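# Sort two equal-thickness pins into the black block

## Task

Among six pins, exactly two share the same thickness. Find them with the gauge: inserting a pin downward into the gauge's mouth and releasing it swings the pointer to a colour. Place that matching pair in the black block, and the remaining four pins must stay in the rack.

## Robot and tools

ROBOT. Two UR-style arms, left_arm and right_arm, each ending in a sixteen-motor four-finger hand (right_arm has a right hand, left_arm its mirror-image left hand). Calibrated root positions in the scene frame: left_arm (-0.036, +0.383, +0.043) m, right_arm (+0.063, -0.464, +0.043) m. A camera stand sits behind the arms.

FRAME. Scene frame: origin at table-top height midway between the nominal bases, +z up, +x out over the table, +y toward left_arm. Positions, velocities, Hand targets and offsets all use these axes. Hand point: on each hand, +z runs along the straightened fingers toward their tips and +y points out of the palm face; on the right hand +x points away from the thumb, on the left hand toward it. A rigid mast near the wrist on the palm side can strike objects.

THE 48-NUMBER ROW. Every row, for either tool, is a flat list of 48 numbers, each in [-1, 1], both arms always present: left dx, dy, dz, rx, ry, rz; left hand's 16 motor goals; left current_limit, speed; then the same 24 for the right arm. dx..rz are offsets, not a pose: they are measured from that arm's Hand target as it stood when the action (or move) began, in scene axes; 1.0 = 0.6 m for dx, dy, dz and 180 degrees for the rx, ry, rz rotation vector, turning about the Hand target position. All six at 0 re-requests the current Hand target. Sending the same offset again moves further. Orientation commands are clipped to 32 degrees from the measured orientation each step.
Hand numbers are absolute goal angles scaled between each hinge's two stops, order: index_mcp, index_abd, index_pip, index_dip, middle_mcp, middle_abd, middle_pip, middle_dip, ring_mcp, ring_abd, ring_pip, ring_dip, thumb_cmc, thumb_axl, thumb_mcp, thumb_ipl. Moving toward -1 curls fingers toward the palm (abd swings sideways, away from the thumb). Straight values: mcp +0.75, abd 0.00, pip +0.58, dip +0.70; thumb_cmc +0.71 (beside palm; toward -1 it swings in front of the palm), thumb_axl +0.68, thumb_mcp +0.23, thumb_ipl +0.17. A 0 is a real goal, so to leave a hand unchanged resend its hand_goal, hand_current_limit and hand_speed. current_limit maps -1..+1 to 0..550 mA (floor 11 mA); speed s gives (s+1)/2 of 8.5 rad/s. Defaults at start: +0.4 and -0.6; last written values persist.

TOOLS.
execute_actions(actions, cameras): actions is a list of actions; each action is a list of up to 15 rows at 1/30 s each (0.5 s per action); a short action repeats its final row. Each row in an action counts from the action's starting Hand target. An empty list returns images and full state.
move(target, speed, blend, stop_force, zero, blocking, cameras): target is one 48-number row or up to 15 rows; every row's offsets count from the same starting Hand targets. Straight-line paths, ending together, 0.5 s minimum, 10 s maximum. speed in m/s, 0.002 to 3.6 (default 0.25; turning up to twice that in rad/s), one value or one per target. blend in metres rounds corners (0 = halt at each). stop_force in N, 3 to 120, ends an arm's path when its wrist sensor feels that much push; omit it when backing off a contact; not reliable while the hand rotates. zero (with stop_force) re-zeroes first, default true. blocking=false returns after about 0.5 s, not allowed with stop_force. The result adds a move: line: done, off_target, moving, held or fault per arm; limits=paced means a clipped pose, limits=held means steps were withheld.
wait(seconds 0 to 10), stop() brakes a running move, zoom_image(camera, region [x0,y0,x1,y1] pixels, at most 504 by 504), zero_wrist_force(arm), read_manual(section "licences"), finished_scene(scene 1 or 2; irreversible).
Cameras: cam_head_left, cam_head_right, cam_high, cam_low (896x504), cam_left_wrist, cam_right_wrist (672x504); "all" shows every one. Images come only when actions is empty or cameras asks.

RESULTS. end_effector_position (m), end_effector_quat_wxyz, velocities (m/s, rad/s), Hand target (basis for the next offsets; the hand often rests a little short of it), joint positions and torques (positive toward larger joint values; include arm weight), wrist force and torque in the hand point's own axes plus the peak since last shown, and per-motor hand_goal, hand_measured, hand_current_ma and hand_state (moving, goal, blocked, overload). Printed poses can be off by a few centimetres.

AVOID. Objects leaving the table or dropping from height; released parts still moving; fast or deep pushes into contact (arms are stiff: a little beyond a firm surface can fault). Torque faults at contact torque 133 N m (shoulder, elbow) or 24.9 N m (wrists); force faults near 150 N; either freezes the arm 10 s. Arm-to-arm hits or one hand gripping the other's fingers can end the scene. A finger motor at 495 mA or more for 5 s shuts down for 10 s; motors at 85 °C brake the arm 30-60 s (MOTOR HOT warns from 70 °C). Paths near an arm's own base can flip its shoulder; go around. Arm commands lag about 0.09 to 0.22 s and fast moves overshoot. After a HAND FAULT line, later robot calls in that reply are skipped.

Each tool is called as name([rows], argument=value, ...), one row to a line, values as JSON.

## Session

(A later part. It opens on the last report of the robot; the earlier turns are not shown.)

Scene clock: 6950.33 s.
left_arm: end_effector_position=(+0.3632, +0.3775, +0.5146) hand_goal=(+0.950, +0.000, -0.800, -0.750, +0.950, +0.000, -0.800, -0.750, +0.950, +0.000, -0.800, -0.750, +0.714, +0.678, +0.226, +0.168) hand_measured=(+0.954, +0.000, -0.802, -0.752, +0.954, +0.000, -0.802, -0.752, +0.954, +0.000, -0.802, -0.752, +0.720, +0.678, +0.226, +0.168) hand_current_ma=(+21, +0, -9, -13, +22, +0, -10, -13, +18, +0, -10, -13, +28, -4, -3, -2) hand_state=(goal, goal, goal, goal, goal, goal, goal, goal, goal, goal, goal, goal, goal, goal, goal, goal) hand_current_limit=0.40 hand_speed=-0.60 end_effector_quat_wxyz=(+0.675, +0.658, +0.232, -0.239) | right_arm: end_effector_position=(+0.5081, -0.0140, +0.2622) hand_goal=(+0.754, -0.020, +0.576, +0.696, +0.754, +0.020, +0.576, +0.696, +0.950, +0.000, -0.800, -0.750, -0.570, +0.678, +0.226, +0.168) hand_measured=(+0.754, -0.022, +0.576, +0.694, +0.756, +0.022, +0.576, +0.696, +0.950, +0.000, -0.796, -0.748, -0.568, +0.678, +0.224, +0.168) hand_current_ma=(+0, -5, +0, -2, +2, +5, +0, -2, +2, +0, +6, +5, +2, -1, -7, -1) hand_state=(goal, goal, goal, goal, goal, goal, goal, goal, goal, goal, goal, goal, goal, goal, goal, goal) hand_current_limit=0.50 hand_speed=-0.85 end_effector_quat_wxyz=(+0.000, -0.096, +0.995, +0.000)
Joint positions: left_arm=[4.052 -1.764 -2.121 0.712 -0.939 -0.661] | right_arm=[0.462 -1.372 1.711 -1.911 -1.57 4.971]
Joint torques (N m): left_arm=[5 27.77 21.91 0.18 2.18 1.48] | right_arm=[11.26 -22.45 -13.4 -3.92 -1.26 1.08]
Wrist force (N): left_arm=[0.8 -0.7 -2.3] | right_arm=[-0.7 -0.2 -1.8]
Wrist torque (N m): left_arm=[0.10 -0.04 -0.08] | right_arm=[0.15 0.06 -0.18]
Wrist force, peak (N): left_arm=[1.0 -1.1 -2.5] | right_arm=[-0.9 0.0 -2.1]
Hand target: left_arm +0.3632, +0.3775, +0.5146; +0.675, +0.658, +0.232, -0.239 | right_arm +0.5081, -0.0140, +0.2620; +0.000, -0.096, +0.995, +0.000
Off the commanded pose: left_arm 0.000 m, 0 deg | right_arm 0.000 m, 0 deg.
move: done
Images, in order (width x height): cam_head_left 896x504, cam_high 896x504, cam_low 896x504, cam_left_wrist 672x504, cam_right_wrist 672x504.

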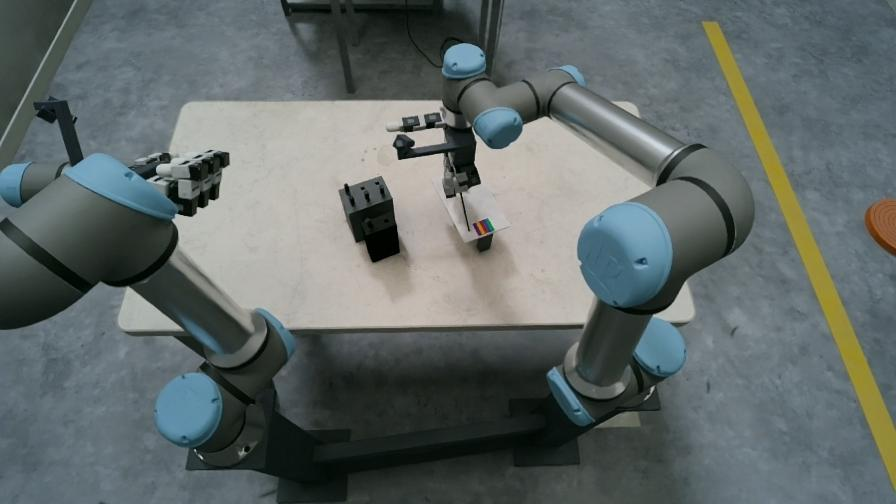

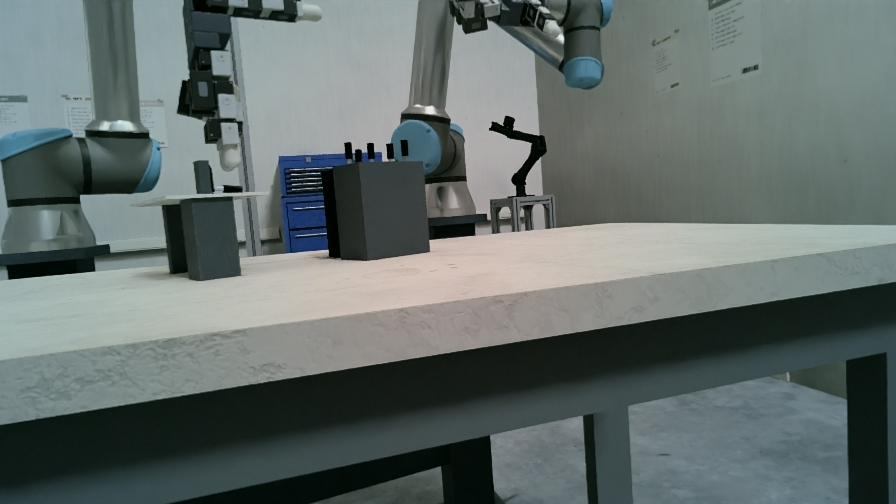

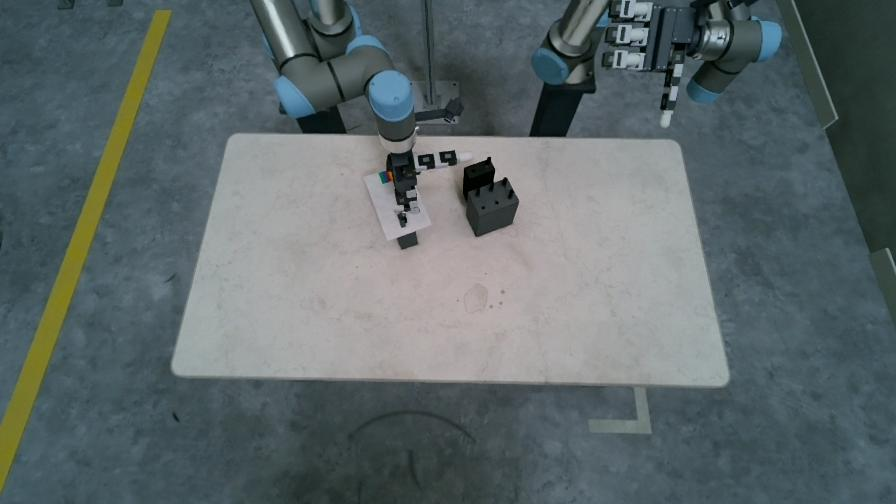

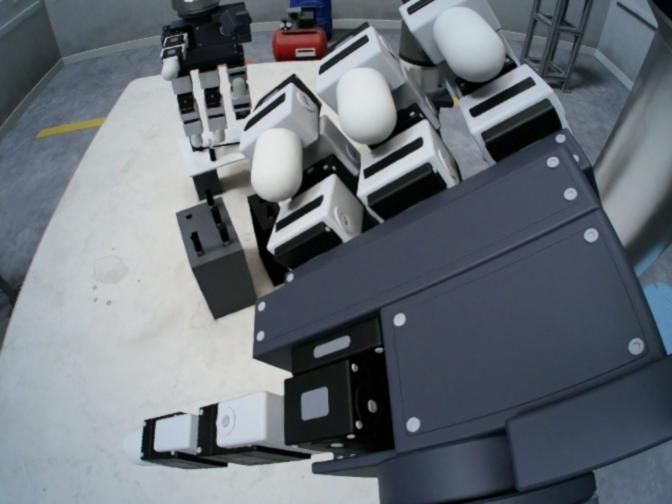

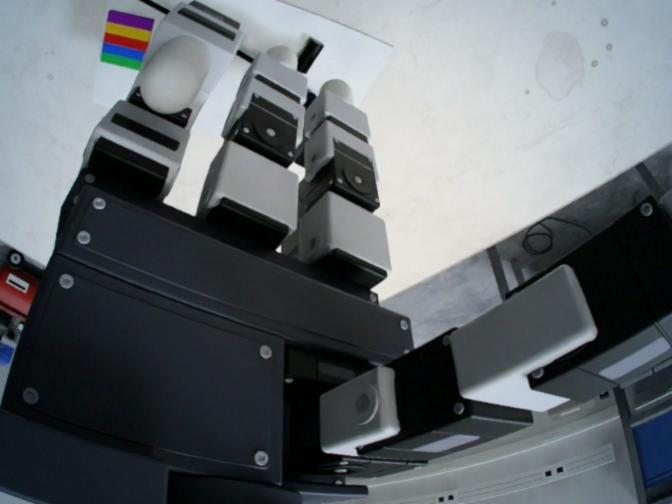

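move(target=[0,0,0,0,0,0,0.95,0,-0.8,-0.75,0.95,0,-0.8,-0.75,0.95,0,-0.8,-0.75,0.714,0.678,0.226,0.168,0.4,-0.6,0,0,0,0,0,0,0.754,-0.04,0.576,0.696,0.754,0.04,0.576,0.696,0.95,0,-0.8,-0.75,-0.571,0.678,0.226,0.168,0.5,-0.85], speed=0.02)

move(target=[0,0,0,0,0,0,0.95,0,-0.8,-0.75,0.95,0,-0.8,-0.75,0.95,0,-0.8,-0.75,0.714,0.678,0.226,0.168,0.4,-0.6,0,0,-0.042,0,0,0,0.754,-0.04,0.576,0.696,0.754,0.04,0.576,0.696,0.95,0,-0.8,-0.75,-0.571,0.678,0.226,0.168,0.5,-0.85], speed=0.01, stop_force=3, cameras=["cam_right_wrist","cam_high","cam_left_wrist"])

zoom_image(camera="cam_right_wrist", region=[250, 0, 390, 120])

zoom_image(camera="cam_left_wrist", region=[160, 80, 260, 180])

zoom_image(camera="cam_high", region=[170, 110, 260, 200])

Scene clock: 6962.37 s.
left_arm: end_effector_position=(+0.3632, +0.3775, +0.5146) hand_goal=(+0.950, +0.000, -0.800, -0.750, +0.950, +0.000, -0.800, -0.750, +0.950, +0.000, -0.800, -0.750, +0.714, +0.678, +0.226, +0.168) hand_measured=(+0.954, +0.000, -0.802, -0.752, +0.954, +0.000, -0.802, -0.752, +0.954, +0.000, -0.802, -0.752, +0.720, +0.678, +0.226, +0.168) hand_current_ma=(+21, +0, -9, -13, +22, +0, -10, -13, +18, +0, -10, -13, +28, -4, -3, -2) hand_state=(goal, goal, goal, goal, goal, goal, goal, goal, goal, goal, goal, goal, goal, goal, goal, goal) hand_current_limit=0.40 hand_speed=-0.60 end_effector_quat_wxyz=(+0.675, +0.658, +0.232, -0.239) | right_arm: end_effector_position=(+0.5081, -0.0140, +0.2620) hand_goal=(+0.754, -0.040, +0.576, +0.696, +0.754, +0.040, +0.576, +0.696, +0.950, +0.000, -0.800, -0.750, -0.570, +0.678, +0.226, +0.168) hand_measured=(+0.754, -0.036, +0.576, +0.694, +0.756, +0.036, +0.576, +0.696, +0.950, +0.000, -0.796, -0.748, -0.568, +0.678, +0.224, +0.168) hand_current_ma=(+0, +5, +0, -2, +2, -6, +0, -2, +2, +0, +6, +5, +2, -1, -7, -1) hand_state=(goal, goal, goal, goal, goal, goal, goal, goal, goal, goal, goal, goal, goal, goal, goal, goal) hand_current_limit=0.50 hand_speed=-0.85 end_effector_quat_wxyz=(+0.000, -0.096, +0.995, +0.000)
Joint positions: left_arm=[4.052 -1.764 -2.121 0.712 -0.939 -0.661] | right_arm=[0.462 -1.372 1.712 -1.911 -1.57 4.971]
Joint torques (N m): left_arm=[5.35 29.35 22.03 -0.07 2.22 1.58] | right_arm=[10.5 -21.28 -13.96 -4.16 2.58 1.08]
Wrist force (N): left_arm=[1.0 -0.4 -2.3] | right_arm=[-0.7 -0.2 -1.5]
Wrist torque (N m): left_arm=[0.14 -0.06 -0.07] | right_arm=[0.13 0.06 -0.18]
Wrist force, peak (N): left_arm=[1.1 -1.1 -2.4] | right_arm=[-0.6 -0.2 -2.0]
Hand target: left_arm +0.3632, +0.3775, +0.5146; +0.675, +0.658, +0.232, -0.239 | right_arm +0.5081, -0.0140, +0.2620; +0.000, -0.096, +0.995, +0.000
Off the commanded pose: left_arm 0.000 m, 0 deg | right_arm 0.000 m, 0 deg.
move: done

Scene clock: 6965.87 s.
left_arm: end_effector_position=(+0.3632, +0.3775, +0.5146) hand_goal=(+0.950, +0.000, -0.800, -0.750, +0.950, +0.000, -0.800, -0.750, +0.950, +0.000, -0.800, -0.750, +0.714, +0.678, +0.226, +0.168) hand_measured=(+0.954, +0.000, -0.802, -0.752, +0.954, +0.000, -0.802, -0.752, +0.954, +0.000, -0.802, -0.752, +0.720, +0.678, +0.226, +0.168) hand_current_ma=(+21, +0, -9, -13, +22, +0, -10, -13, +18, +0, -10, -13, +28, -4, -3, -2) hand_state=(goal, goal, goal, goal, goal, goal, goal, goal, goal, goal, goal, goal, goal, goal, goal, goal) hand_current_limit=0.40 hand_speed=-0.60 end_effector_quat_wxyz=(+0.675, +0.658, +0.232, -0.239) | right_arm: end_effector_position=(+0.5081, -0.0140, +0.2368) hand_goal=(+0.754, -0.040, +0.576, +0.696, +0.754, +0.040, +0.576, +0.696, +0.950, +0.000, -0.800, -0.750, -0.570, +0.678, +0.226, +0.168) hand_measured=(+0.754, -0.036, +0.576, +0.694, +0.756, +0.036, +0.576, +0.696, +0.950, +0.000, -0.796, -0.748, -0.568, +0.678, +0.224, +0.168) hand_current_ma=(+0, +5, +0, -2, +2, -6, +0, -2, +2, +0, +6, +5, +2, -1, -7, -1) hand_state=(goal, goal, goal, goal, goal, goal, goal, goal, goal, goal, goal, goal, goal, goal, goal, goal) hand_current_limit=0.50 hand_speed=-0.85 end_effector_quat_wxyz=(+0.000, -0.096, +0.995, +0.000)
Joint positions: left_arm=[4.052 -1.764 -2.121 0.712 -0.939 -0.661] | right_arm=[0.462 -1.35 1.754 -1.975 -1.57 4.971]
Joint torques (N m): left_arm=[4.88 28.8 22.24 -0.1 2.25 1.43] | right_arm=[10.63 -21.59 -13.91 -4.06 1.09 0.87]
Wrist force (N): left_arm=[1.1 -0.9 -2.1] | right_arm=[-0.5 -0.2 -1.6]
Wrist torque (N m): left_arm=[0.06 -0.08 -0.05] | right_arm=[0.10 0.03 -0.15]
Wrist force, peak (N): left_arm=[1.3 -0.6 -2.5] | right_arm=[-0.5 -0.1 -2.0]
Hand target: left_arm +0.3632, +0.3775, +0.5146; +0.675, +0.658, +0.232, -0.239 | right_arm +0.5081, -0.0140, +0.2368; +0.000, -0.096, +0.995, +0.000
Off the commanded pose: left_arm 0.000 m, 0 deg | right_arm 0.000 m, 0 deg.
move: done
Images, in order (width x height): cam_high 896x504, cam_left_wrist 672x504, cam_right_wrist 672x504.

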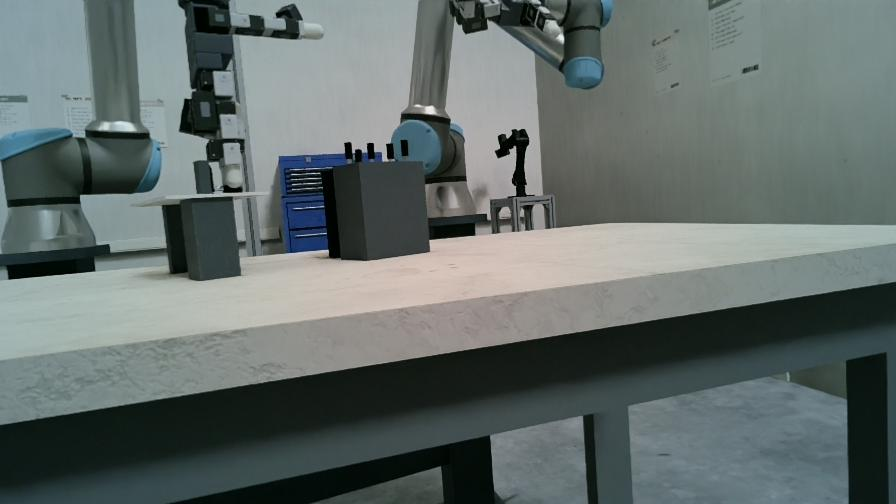

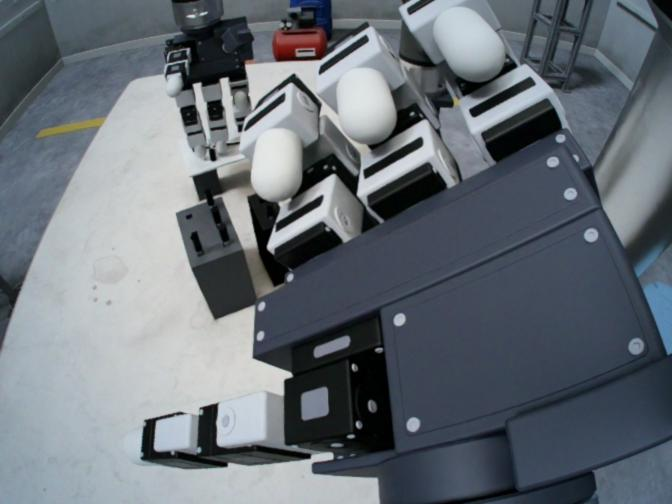

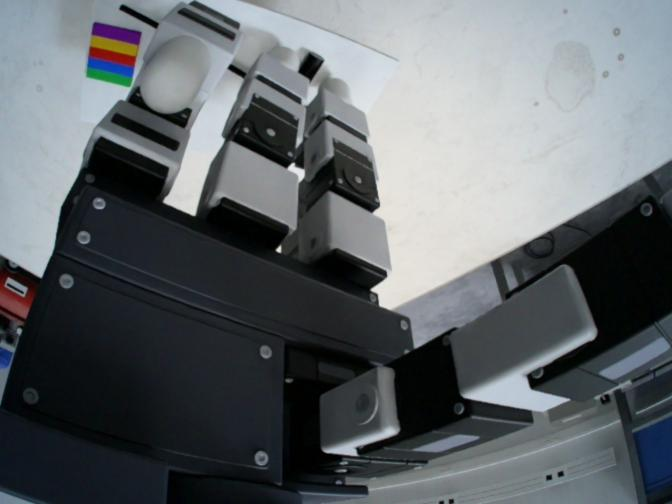

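Scaled by 3.600 from the camera's 672x504 image, which has a finer 960x720 frame.

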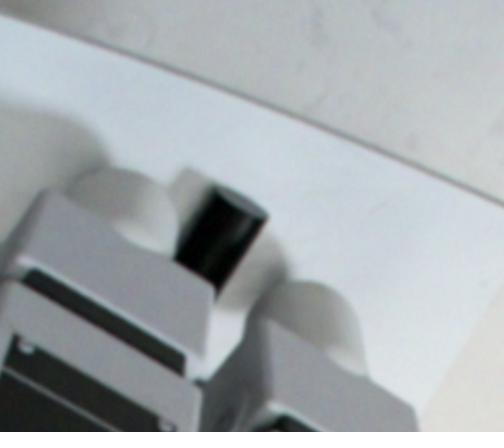

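Scaled by 5.040 from the camera's 672x504 image, which has a finer 960x720 frame.

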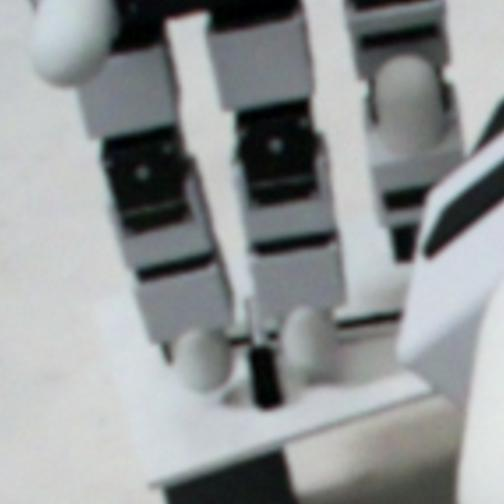

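Scaled by 5.600.

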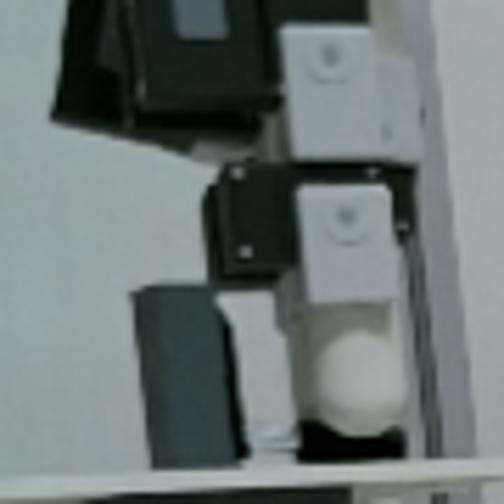

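move(target=[0,0,0,0,0,0,0.95,0,-0.8,-0.75,0.95,0,-0.8,-0.75,0.95,0,-0.8,-0.75,0.714,0.678,0.226,0.168,0.4,-0.6,0,0,-0.02,0,0,0,0.754,-0.04,0.576,0.696,0.754,0.04,0.576,0.696,0.95,0,-0.8,-0.75,-0.571,0.678,0.226,0.168,0.5,-0.85], speed=0.007, stop_force=3, cameras=["cam_right_wrist","cam_high","cam_left_wrist"])

zoom_image(camera="cam_right_wrist", region=[250, 0, 390, 120])

zoom_image(camera="cam_high", region=[170, 110, 260, 200])

Scene clock: 6973.73 s.
left_arm: end_effector_position=(+0.3632, +0.3775, +0.5146) hand_goal=(+0.950, +0.000, -0.800, -0.750, +0.950, +0.000, -0.800, -0.750, +0.950, +0.000, -0.800, -0.750, +0.714, +0.678, +0.226, +0.168) hand_measured=(+0.954, +0.000, -0.802, -0.752, +0.954, +0.000, -0.802, -0.752, +0.954, +0.000, -0.802, -0.752, +0.720, +0.678, +0.226, +0.168) hand_current_ma=(+21, +0, -9, -13, +22, +0, -10, -13, +18, +0, -10, -13, +28, -4, -3, -2) hand_state=(goal, goal, goal, goal, goal, goal, goal, goal, goal, goal, goal, goal, goal, goal, goal, goal) hand_current_limit=0.40 hand_speed=-0.60 end_effector_quat_wxyz=(+0.675, +0.658, +0.232, -0.239) | right_arm: end_effector_position=(+0.5081, -0.0140, +0.2286) hand_goal=(+0.754, -0.040, +0.576, +0.696, +0.754, +0.040, +0.576, +0.696, +0.950, +0.000, -0.800, -0.750, -0.570, +0.678, +0.226, +0.168) hand_measured=(+0.754, -0.038, +0.576, +0.694, +0.756, +0.036, +0.576, +0.696, +0.950, +0.000, -0.796, -0.748, -0.568, +0.678, +0.224, +0.168) hand_current_ma=(+0, +3, +0, -2, +2, -6, +0, -2, +2, +0, +6, +5, +2, -1, -7, -1) hand_state=(goal, goal, goal, goal, goal, goal, goal, goal, goal, goal, goal, goal, goal, goal, goal, goal) hand_current_limit=0.50 hand_speed=-0.85 end_effector_quat_wxyz=(+0.000, -0.096, +0.995, +0.000)
Joint positions: left_arm=[4.052 -1.764 -2.121 0.712 -0.939 -0.661] | right_arm=[0.462 -1.342 1.766 -1.995 -1.57 4.971]
Joint torques (N m): left_arm=[3.91 28.79 22.03 -0.03 2.25 1.6] | right_arm=[9.23 -36.22 -23.65 -0.99 0.66 1.14]
Wrist force (N): left_arm=[0.8 -0.8 -2.1] | right_arm=[-0.4 -0.4 -5.7]
Wrist torque (N m): left_arm=[0.07 -0.04 -0.08] | right_arm=[0.42 0.01 -0.13]
Wrist force, peak (N): left_arm=[1.1 -1.0 -2.4] | right_arm=[-0.3 -0.4 -10.5]
Hand target: left_arm +0.3632, +0.3775, +0.5146; +0.675, +0.658, +0.232, -0.239 | right_arm +0.5081, -0.0140, +0.2286; +0.000, -0.096, +0.995, +0.000 (not the last commanded pose)
Off the commanded pose: left_arm 0.000 m, 0 deg | right_arm 0.004 m, 0 deg.
move: contact (right_arm)
Images, in order (width x height): cam_high 896x504, cam_left_wrist 672x504, cam_right_wrist 672x504.

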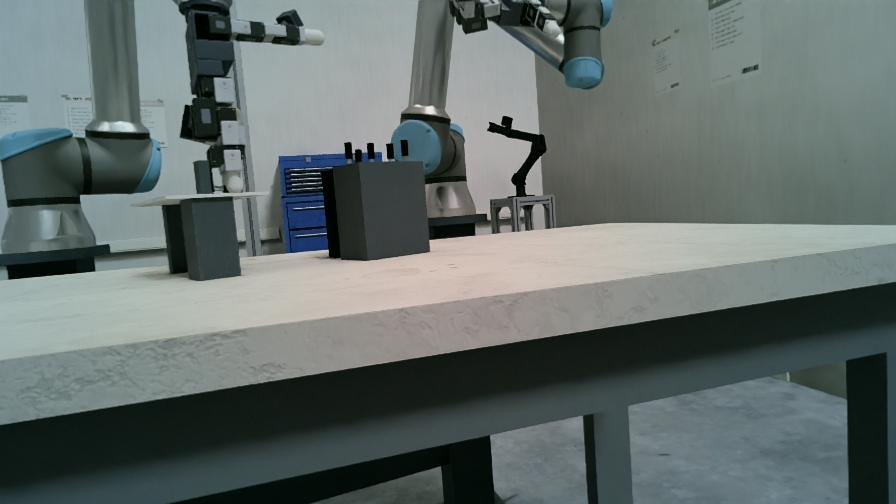

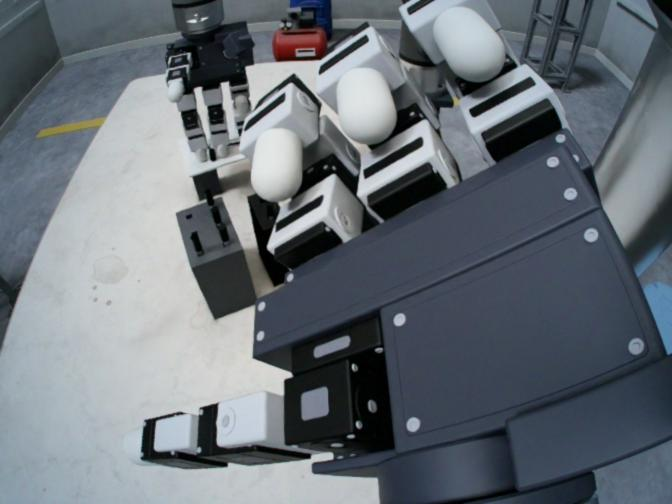

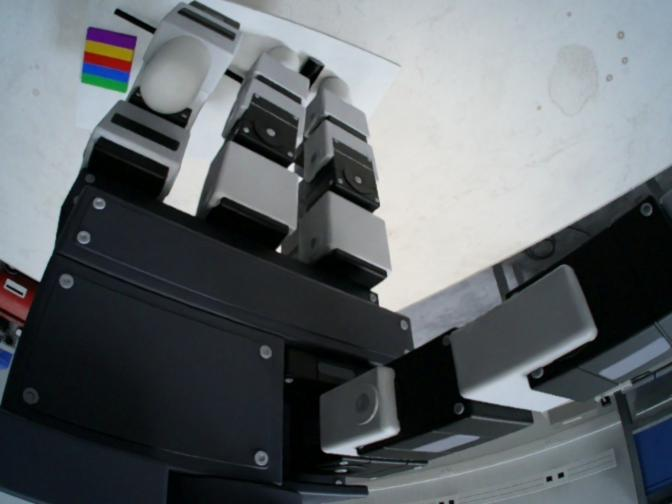

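Scaled by 3.600 from the camera's 672x504 image, which has a finer 960x720 frame.

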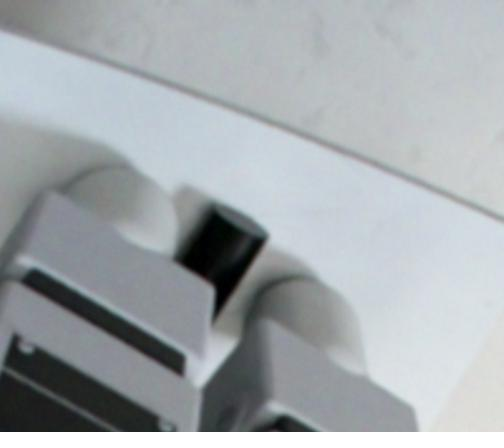

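Scaled by 5.600.

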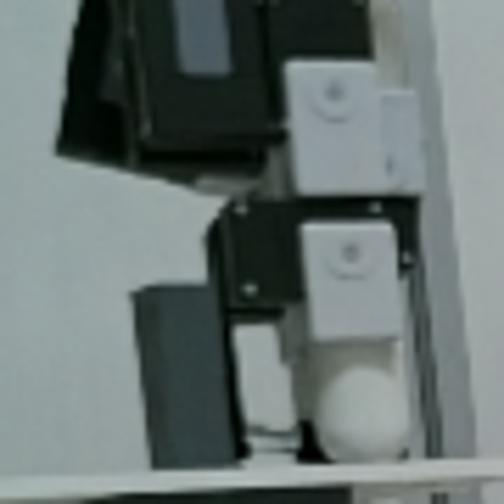

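move(target=[0,0,0,0,0,0,0.95,0,-0.8,-0.75,0.95,0,-0.8,-0.75,0.95,0,-0.8,-0.75,0.714,0.678,0.226,0.168,0.4,-0.6,0.0008,-0.0041,0.0012,0,0,0,0.754,-0.04,0.576,0.696,0.754,0.04,0.576,0.696,0.95,0,-0.8,-0.75,-0.571,0.678,0.226,0.168,0.5,-0.85], speed=0.01)

move(target=[0,0,0,0,0,0,0.95,0,-0.8,-0.75,0.95,0,-0.8,-0.75,0.95,0,-0.8,-0.75,0.714,0.678,0.226,0.168,0.4,-0.6,0,0,0,0,0,0,0.754,-0.3,0.576,0.696,0.754,0.3,0.576,0.696,0.95,0,-0.8,-0.75,-0.571,0.678,0.226,0.168,0.65,-0.97], speed=0.02)

wait(seconds=1, cameras=["cam_right_wrist","cam_high","cam_left_wrist"])

zoom_image(camera="cam_right_wrist", region=[250, 0, 390, 120])

zoom_image(camera="cam_left_wrist", region=[160, 80, 260, 180])

zoom_image(camera="cam_high", region=[170, 110, 260, 200])

Scene clock: 6985.53 s.
left_arm: end_effector_position=(+0.3632, +0.3775, +0.5146) hand_goal=(+0.950, +0.000, -0.800, -0.750, +0.950, +0.000, -0.800, -0.750, +0.950, +0.000, -0.800, -0.750, +0.714, +0.678, +0.226, +0.168) hand_measured=(+0.954, +0.000, -0.802, -0.752, +0.954, +0.000, -0.802, -0.752, +0.954, +0.000, -0.802, -0.752, +0.720, +0.678, +0.226, +0.168) hand_current_ma=(+21, +0, -9, -13, +22, +0, -10, -13, +18, +0, -10, -13, +28, -4, -3, -2) hand_state=(goal, goal, goal, goal, goal, goal, goal, goal, goal, goal, goal, goal, goal, goal, goal, goal) hand_current_limit=0.40 hand_speed=-0.60 end_effector_quat_wxyz=(+0.675, +0.658, +0.232, -0.239) | right_arm: end_effector_position=(+0.5086, -0.0162, +0.2292) hand_goal=(+0.754, -0.040, +0.576, +0.696, +0.754, +0.040, +0.576, +0.696, +0.950, +0.000, -0.800, -0.750, -0.570, +0.678, +0.226, +0.168) hand_measured=(+0.752, -0.038, +0.576, +0.694, +0.754, +0.036, +0.576, +0.696, +0.950, +0.000, -0.796, -0.748, -0.568, +0.678, +0.224, +0.168) hand_current_ma=(-2, +3, +0, -2, +0, -6, +0, -2, +2, +0, +6, +5, +2, -1, -7, -1) hand_state=(goal, goal, goal, goal, goal, goal, goal, goal, goal, goal, goal, goal, goal, goal, goal, goal) hand_current_limit=0.50 hand_speed=-0.85 end_effector_quat_wxyz=(+0.000, -0.096, +0.995, +0.000)
Joint positions: left_arm=[4.052 -1.764 -2.121 0.712 -0.939 -0.661] | right_arm=[0.457 -1.345 1.769 -1.994 -1.57 4.967]
Joint torques (N m): left_arm=[4.86 28.98 21.53 -0.05 2.05 1.58] | right_arm=[-8.76 -37.42 -13.22 -1.3 0.58 -1.39]
Wrist force (N): left_arm=[1.0 -0.7 -2.2] | right_arm=[-0.6 -0.4 -1.9]
Wrist torque (N m): left_arm=[0.09 -0.05 -0.07] | right_arm=[0.09 0.05 -0.02]
Wrist force, peak (N): left_arm=[1.3 -1.0 -2.4] | right_arm=[-0.7 -0.5 -5.9]
Hand target: left_arm +0.3632, +0.3775, +0.5146; +0.675, +0.658, +0.232, -0.239 | right_arm +0.5086, -0.0164, +0.2293; +0.000, -0.096, +0.995, +0.000
Off the commanded pose: left_arm 0.000 m, 0 deg | right_arm 0.000 m, 0 deg.
move: done

Scene clock: 6986.10 s.
left_arm: end_effector_position=(+0.3632, +0.3775, +0.5146) hand_goal=(+0.950, +0.000, -0.800, -0.750, +0.950, +0.000, -0.800, -0.750, +0.950, +0.000, -0.800, -0.750, +0.714, +0.678, +0.226, +0.168) hand_measured=(+0.954, +0.000, -0.802, -0.752, +0.954, +0.000, -0.802, -0.752, +0.954, +0.000, -0.802, -0.752, +0.720, +0.678, +0.226, +0.168) hand_current_ma=(+21, +0, -9, -13, +22, +0, -10, -13, +18, +0, -10, -13, +28, -4, -3, -2) hand_state=(goal, goal, goal, goal, goal, goal, goal, goal, goal, goal, goal, goal, goal, goal, goal, goal) hand_current_limit=0.40 hand_speed=-0.60 end_effector_quat_wxyz=(+0.675, +0.658, +0.232, -0.239) | right_arm: end_effector_position=(+0.5086, -0.0164, +0.2293) hand_goal=(+0.754, -0.300, +0.576, +0.696, +0.754, +0.300, +0.576, +0.696, +0.950, +0.000, -0.800, -0.750, -0.570, +0.678, +0.226, +0.168) hand_measured=(+0.752, -0.078, +0.576, +0.694, +0.754, +0.078, +0.576, +0.696, +0.950, +0.000, -0.796, -0.748, -0.568, +0.678, +0.224, +0.168) hand_current_ma=(-2, +67, +0, -2, +0, -68, +0, -2, +2, +0, +6, +5, +2, -1, -7, -1) hand_state=(goal, moving, goal, goal, goal, moving, goal, goal, goal, goal, goal, goal, goal, goal, goal, goal) hand_current_limit=0.65 hand_speed=-0.97 end_effector_quat_wxyz=(+0.000, -0.096, +0.995, +0.000)
Joint positions: left_arm=[4.052 -1.764 -2.121 0.712 -0.939 -0.661] | right_arm=[0.457 -1.346 1.769 -1.994 -1.57 4.967]
Joint torques (N m): left_arm=[4.76 29.32 22.73 -0.06 2.32 1.5] | right_arm=[-10.39 -37.64 -13.37 -1.34 0.67 -1.33]
Wrist force (N): left_arm=[1.2 -0.8 -2.2] | right_arm=[-0.5 -0.4 -1.6]
Wrist torque (N m): left_arm=[0.07 -0.08 -0.04] | right_arm=[0.07 0.03 -0.01]
Wrist force, peak (N): left_arm=[1.2 -0.9 -2.3] | right_arm=[-0.5 -0.4 -2.1]
Hand target: left_arm +0.3632, +0.3775, +0.5146; +0.675, +0.658, +0.232, -0.239 | right_arm +0.5086, -0.0164, +0.2293; +0.000, -0.096, +0.995, +0.000
Off the commanded pose: left_arm 0.000 m, 0 deg | right_arm 0.000 m, 0 deg.
move: done

Scene clock: 6987.10 s.
left_arm: end_effector_position=(+0.3632, +0.3775, +0.5146) hand_goal=(+0.950, +0.000, -0.800, -0.750, +0.950, +0.000, -0.800, -0.750, +0.950, +0.000, -0.800, -0.750, +0.714, +0.678, +0.226, +0.168) hand_measured=(+0.954, +0.000, -0.802, -0.752, +0.954, +0.000, -0.802, -0.752, +0.954, +0.000, -0.802, -0.752, +0.720, +0.678, +0.226, +0.168) hand_current_ma=(+21, +0, -9, -13, +22, +0, -10, -13, +18, +0, -10, -13, +28, -4, -3, -2) hand_state=(goal, goal, goal, goal, goal, goal, goal, goal, goal, goal, goal, goal, goal, goal, goal, goal) hand_current_limit=0.40 hand_speed=-0.60 end_effector_quat_wxyz=(+0.675, +0.658, +0.232, -0.239) | right_arm: end_effector_position=(+0.5086, -0.0164, +0.2293) hand_goal=(+0.754, -0.300, +0.576, +0.696, +0.754, +0.300, +0.576, +0.696, +0.950, +0.000, -0.800, -0.750, -0.570, +0.678, +0.226, +0.168) hand_measured=(+0.754, -0.088, +0.576, +0.694, +0.752, +0.084, +0.576, +0.696, +0.950, +0.000, -0.796, -0.748, -0.568, +0.678, +0.224, +0.168) hand_current_ma=(-1, +454, +0, -2, -4, -454, +0, -2, +2, +0, +6, +5, +2, -1, -7, -1) hand_state=(goal, blocked, goal, goal, goal, blocked, goal, goal, goal, goal, goal, goal, goal, goal, goal, goal) hand_current_limit=0.65 hand_speed=-0.97 end_effector_quat_wxyz=(+0.000, -0.096, +0.995, +0.000)
Joint positions: left_arm=[4.052 -1.764 -2.121 0.712 -0.939 -0.661] | right_arm=[0.457 -1.346 1.769 -1.994 -1.57 4.967]
Joint torques (N m): left_arm=[4.78 29.34 21.78 0.04 2.19 1.48] | right_arm=[-10.06 -38.58 -13.75 -1.36 0.8 -1.23]
Wrist force (N): left_arm=[0.9 -0.9 -2.2] | right_arm=[-0.5 -0.3 -1.7]
Wrist torque (N m): left_arm=[0.07 -0.04 -0.07] | right_arm=[0.09 0.04 -0.01]
Wrist force, peak (N): left_arm=[1.1 -0.9 -2.4] | right_arm=[-0.5 -0.1 -1.9]
Hand target: left_arm +0.3632, +0.3775, +0.5146; +0.675, +0.658, +0.232, -0.239 | right_arm +0.5086, -0.0164, +0.2293; +0.000, -0.096, +0.995, +0.000
Off the commanded pose: left_arm 0.000 m, 0 deg | right_arm 0.000 m, 0 deg.
wait: 1.00 s; at rest by 0.17 s
Images, in order (width x height): cam_high 896x504, cam_left_wrist 672x504, cam_right_wrist 672x504.

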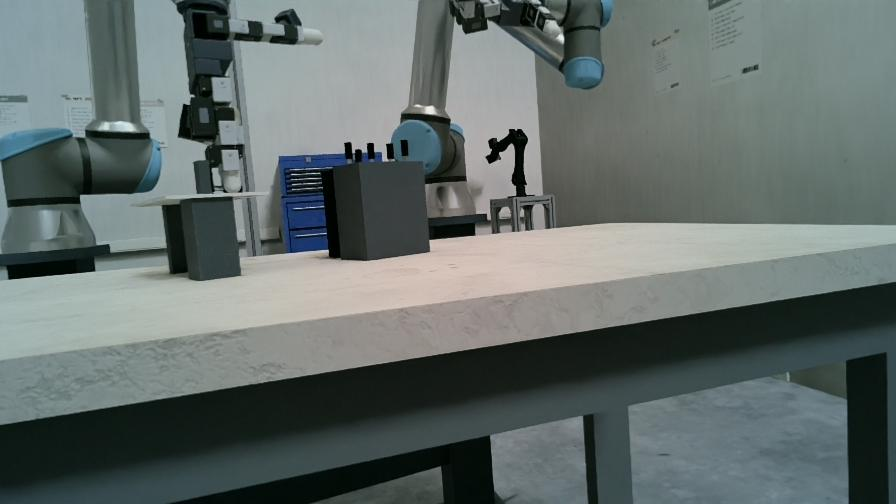

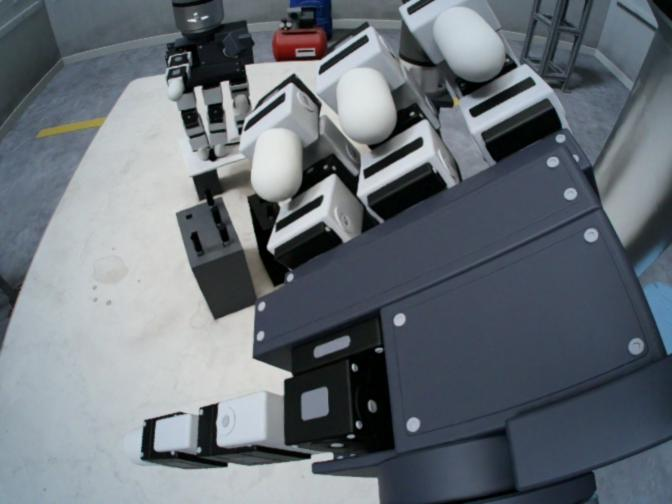

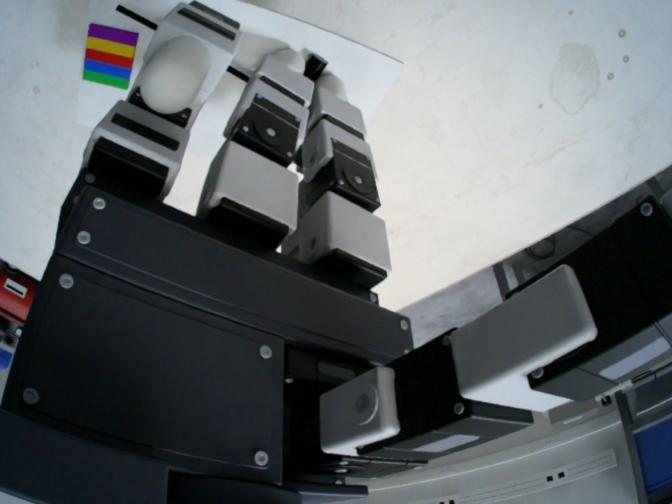

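Scaled by 3.600 from the camera's 672x504 image, which has a finer 960x720 frame.

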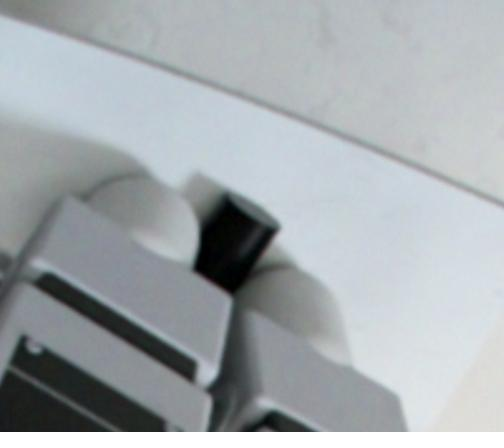

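Scaled by 5.040 from the camera's 672x504 image, which has a finer 960x720 frame.

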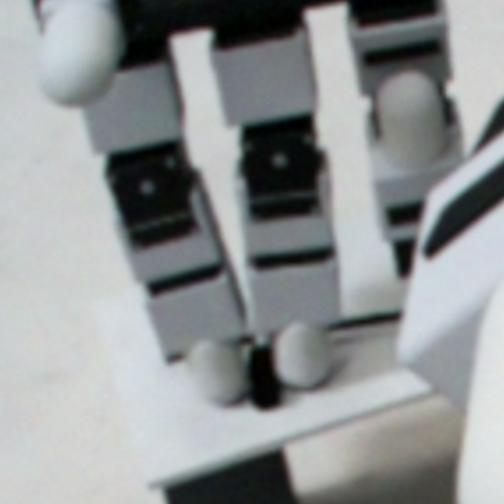

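Scaled by 5.600.

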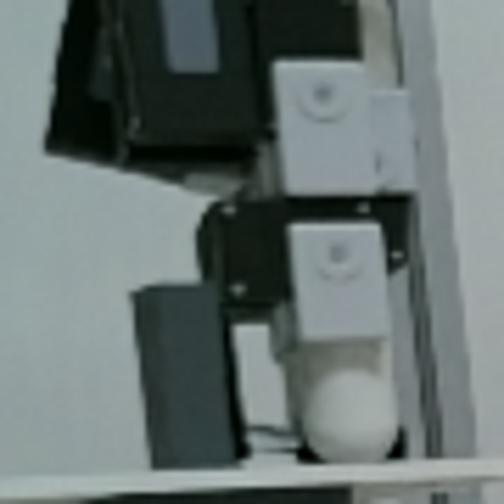

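move([
  [0,0,0,0,0,0,0.95,0,-0.8,-0.75,0.95,0,-0.8,-0.75,0.95,0,-0.8,-0.75,0.714,0.678,0.226,0.168,0.4,-0.6,0,0,0.025,0,0,0,0.754,-0.3,0.576,0.696,0.754,0.3,0.576,0.696,0.95,0,-0.8,-0.75,-0.571,0.678,0.226,0.168,0.65,-0.97],
  [0,0,0,0,0,0,0.95,0,-0.8,-0.75,0.95,0,-0.8,-0.75,0.95,0,-0.8,-0.75,0.714,0.678,0.226,0.168,0.4,-0.6,0,0,0.1,0,0,0,0.754,-0.3,0.576,0.696,0.754,0.3,0.576,0.696,0.95,0,-0.8,-0.75,-0.571,0.678,0.226,0.168,0.65,-0.97],
], speed=[0.015,0.04], cameras=["cam_right_wrist","cam_high","cam_left_wrist"])

zoom_image(camera="cam_right_wrist", region=[250, 0, 390, 120])

zoom_image(camera="cam_left_wrist", region=[160, 60, 260, 160])

zoom_image(camera="cam_high", region=[170, 90, 280, 200])

Scene clock: 6997.30 s.
left_arm: end_effector_position=(+0.3632, +0.3775, +0.5146) hand_goal=(+0.950, +0.000, -0.800, -0.750, +0.950, +0.000, -0.800, -0.750, +0.950, +0.000, -0.800, -0.750, +0.714, +0.678, +0.226, +0.168) hand_measured=(+0.954, +0.000, -0.802, -0.752, +0.954, +0.000, -0.802, -0.752, +0.954, +0.000, -0.802, -0.752, +0.720, +0.678, +0.226, +0.168) hand_current_ma=(+21, +0, -9, -13, +22, +0, -10, -13, +18, +0, -10, -13, +28, -4, -3, -2) hand_state=(goal, goal, goal, goal, goal, goal, goal, goal, goal, goal, goal, goal, goal, goal, goal, goal) hand_current_limit=0.40 hand_speed=-0.60 end_effector_quat_wxyz=(+0.675, +0.658, +0.232, -0.239) | right_arm: end_effector_position=(+0.5086, -0.0164, +0.2892) hand_goal=(+0.754, -0.300, +0.576, +0.696, +0.754, +0.300, +0.576, +0.696, +0.950, +0.000, -0.800, -0.750, -0.570, +0.678, +0.226, +0.168) hand_measured=(+0.754, -0.088, +0.576, +0.694, +0.752, +0.084, +0.576, +0.696, +0.950, +0.000, -0.796, -0.748, -0.568, +0.678, +0.224, +0.168) hand_current_ma=(-1, +454, +0, -2, -4, -454, +0, -2, +2, +0, +6, +5, +2, -1, -7, -1) hand_state=(goal, blocked, goal, goal, goal, blocked, goal, goal, goal, goal, goal, goal, goal, goal, goal, goal) hand_current_limit=0.65 hand_speed=-0.97 end_effector_quat_wxyz=(+0.000, -0.096, +0.995, +0.000)
Joint positions: left_arm=[4.052 -1.764 -2.121 0.712 -0.939 -0.661] | right_arm=[0.457 -1.394 1.666 -1.843 -1.57 4.967]
Joint torques (N m): left_arm=[4.99 28.99 22.23 0.12 2.13 1.46] | right_arm=[-9.24 -37.5 -27.53 -1.37 1.03 0.38]
Wrist force (N): left_arm=[0.9 -0.4 -2.1] | right_arm=[-0.7 -0.3 -1.8]
Wrist torque (N m): left_arm=[0.12 -0.06 -0.08] | right_arm=[0.13 0.09 -0.01]
Wrist force, peak (N): left_arm=[1.3 -0.8 -2.4] | right_arm=[-0.7 -0.4 -2.0]
Hand target: left_arm +0.3632, +0.3775, +0.5146; +0.675, +0.658, +0.232, -0.239 | right_arm +0.5086, -0.0164, +0.2893; +0.000, -0.096, +0.995, +0.000
Off the commanded pose: left_arm 0.000 m, 0 deg | right_arm 0.000 m, 0 deg.
move: done
Images, in order (width x height): cam_high 896x504, cam_left_wrist 672x504, cam_right_wrist 672x504.

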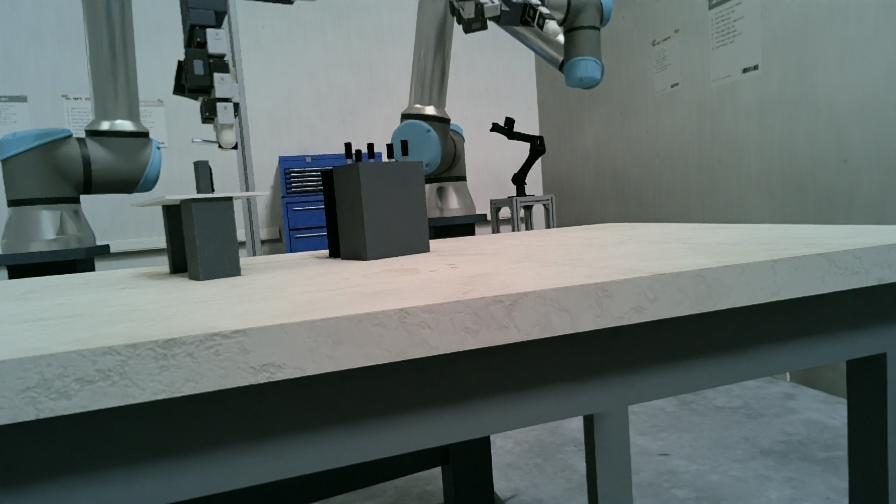

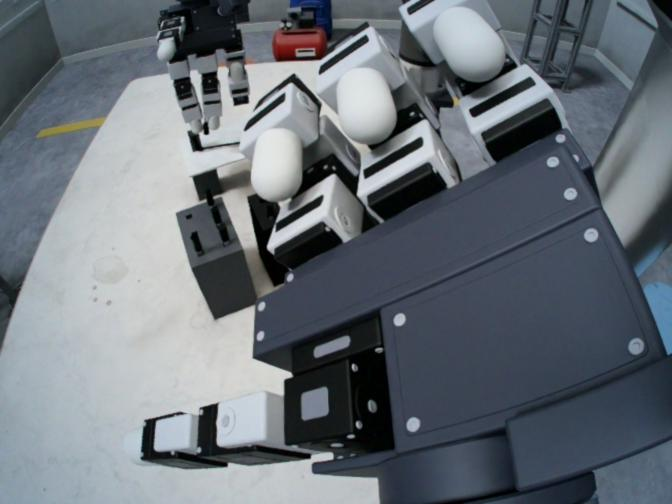

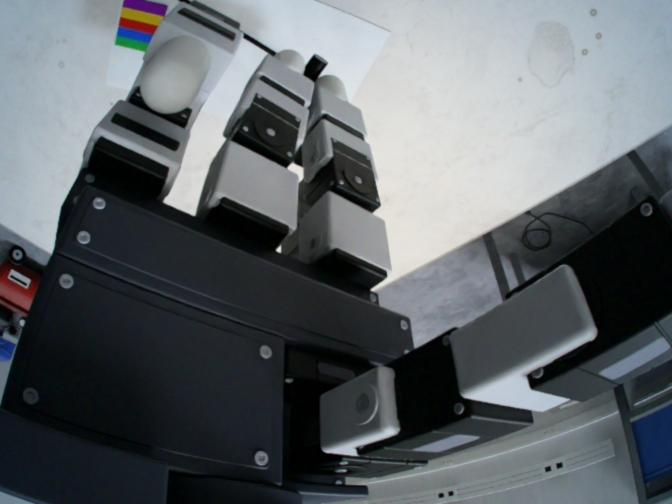

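Scaled by 3.600 from the camera's 672x504 image, which has a finer 960x720 frame.

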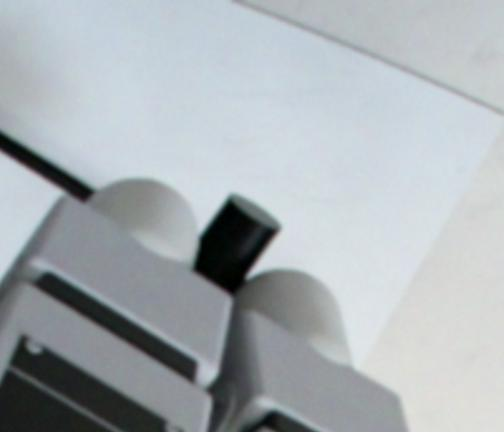

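Scaled by 5.040 from the camera's 672x504 image, which has a finer 960x720 frame.

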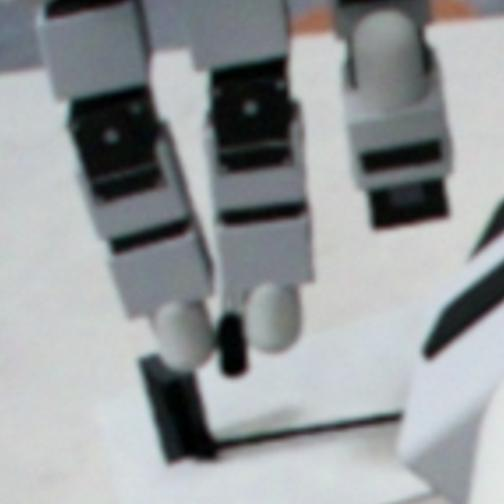

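Scaled by 4.582.

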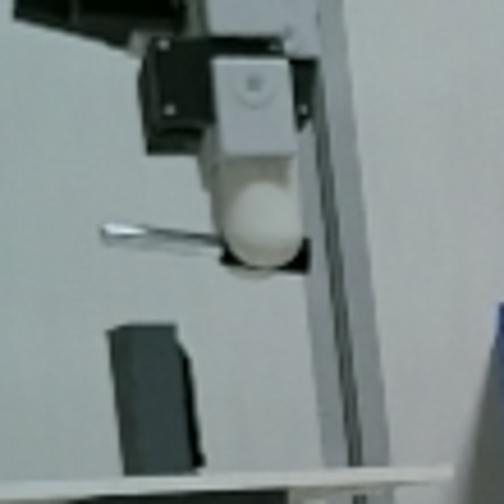

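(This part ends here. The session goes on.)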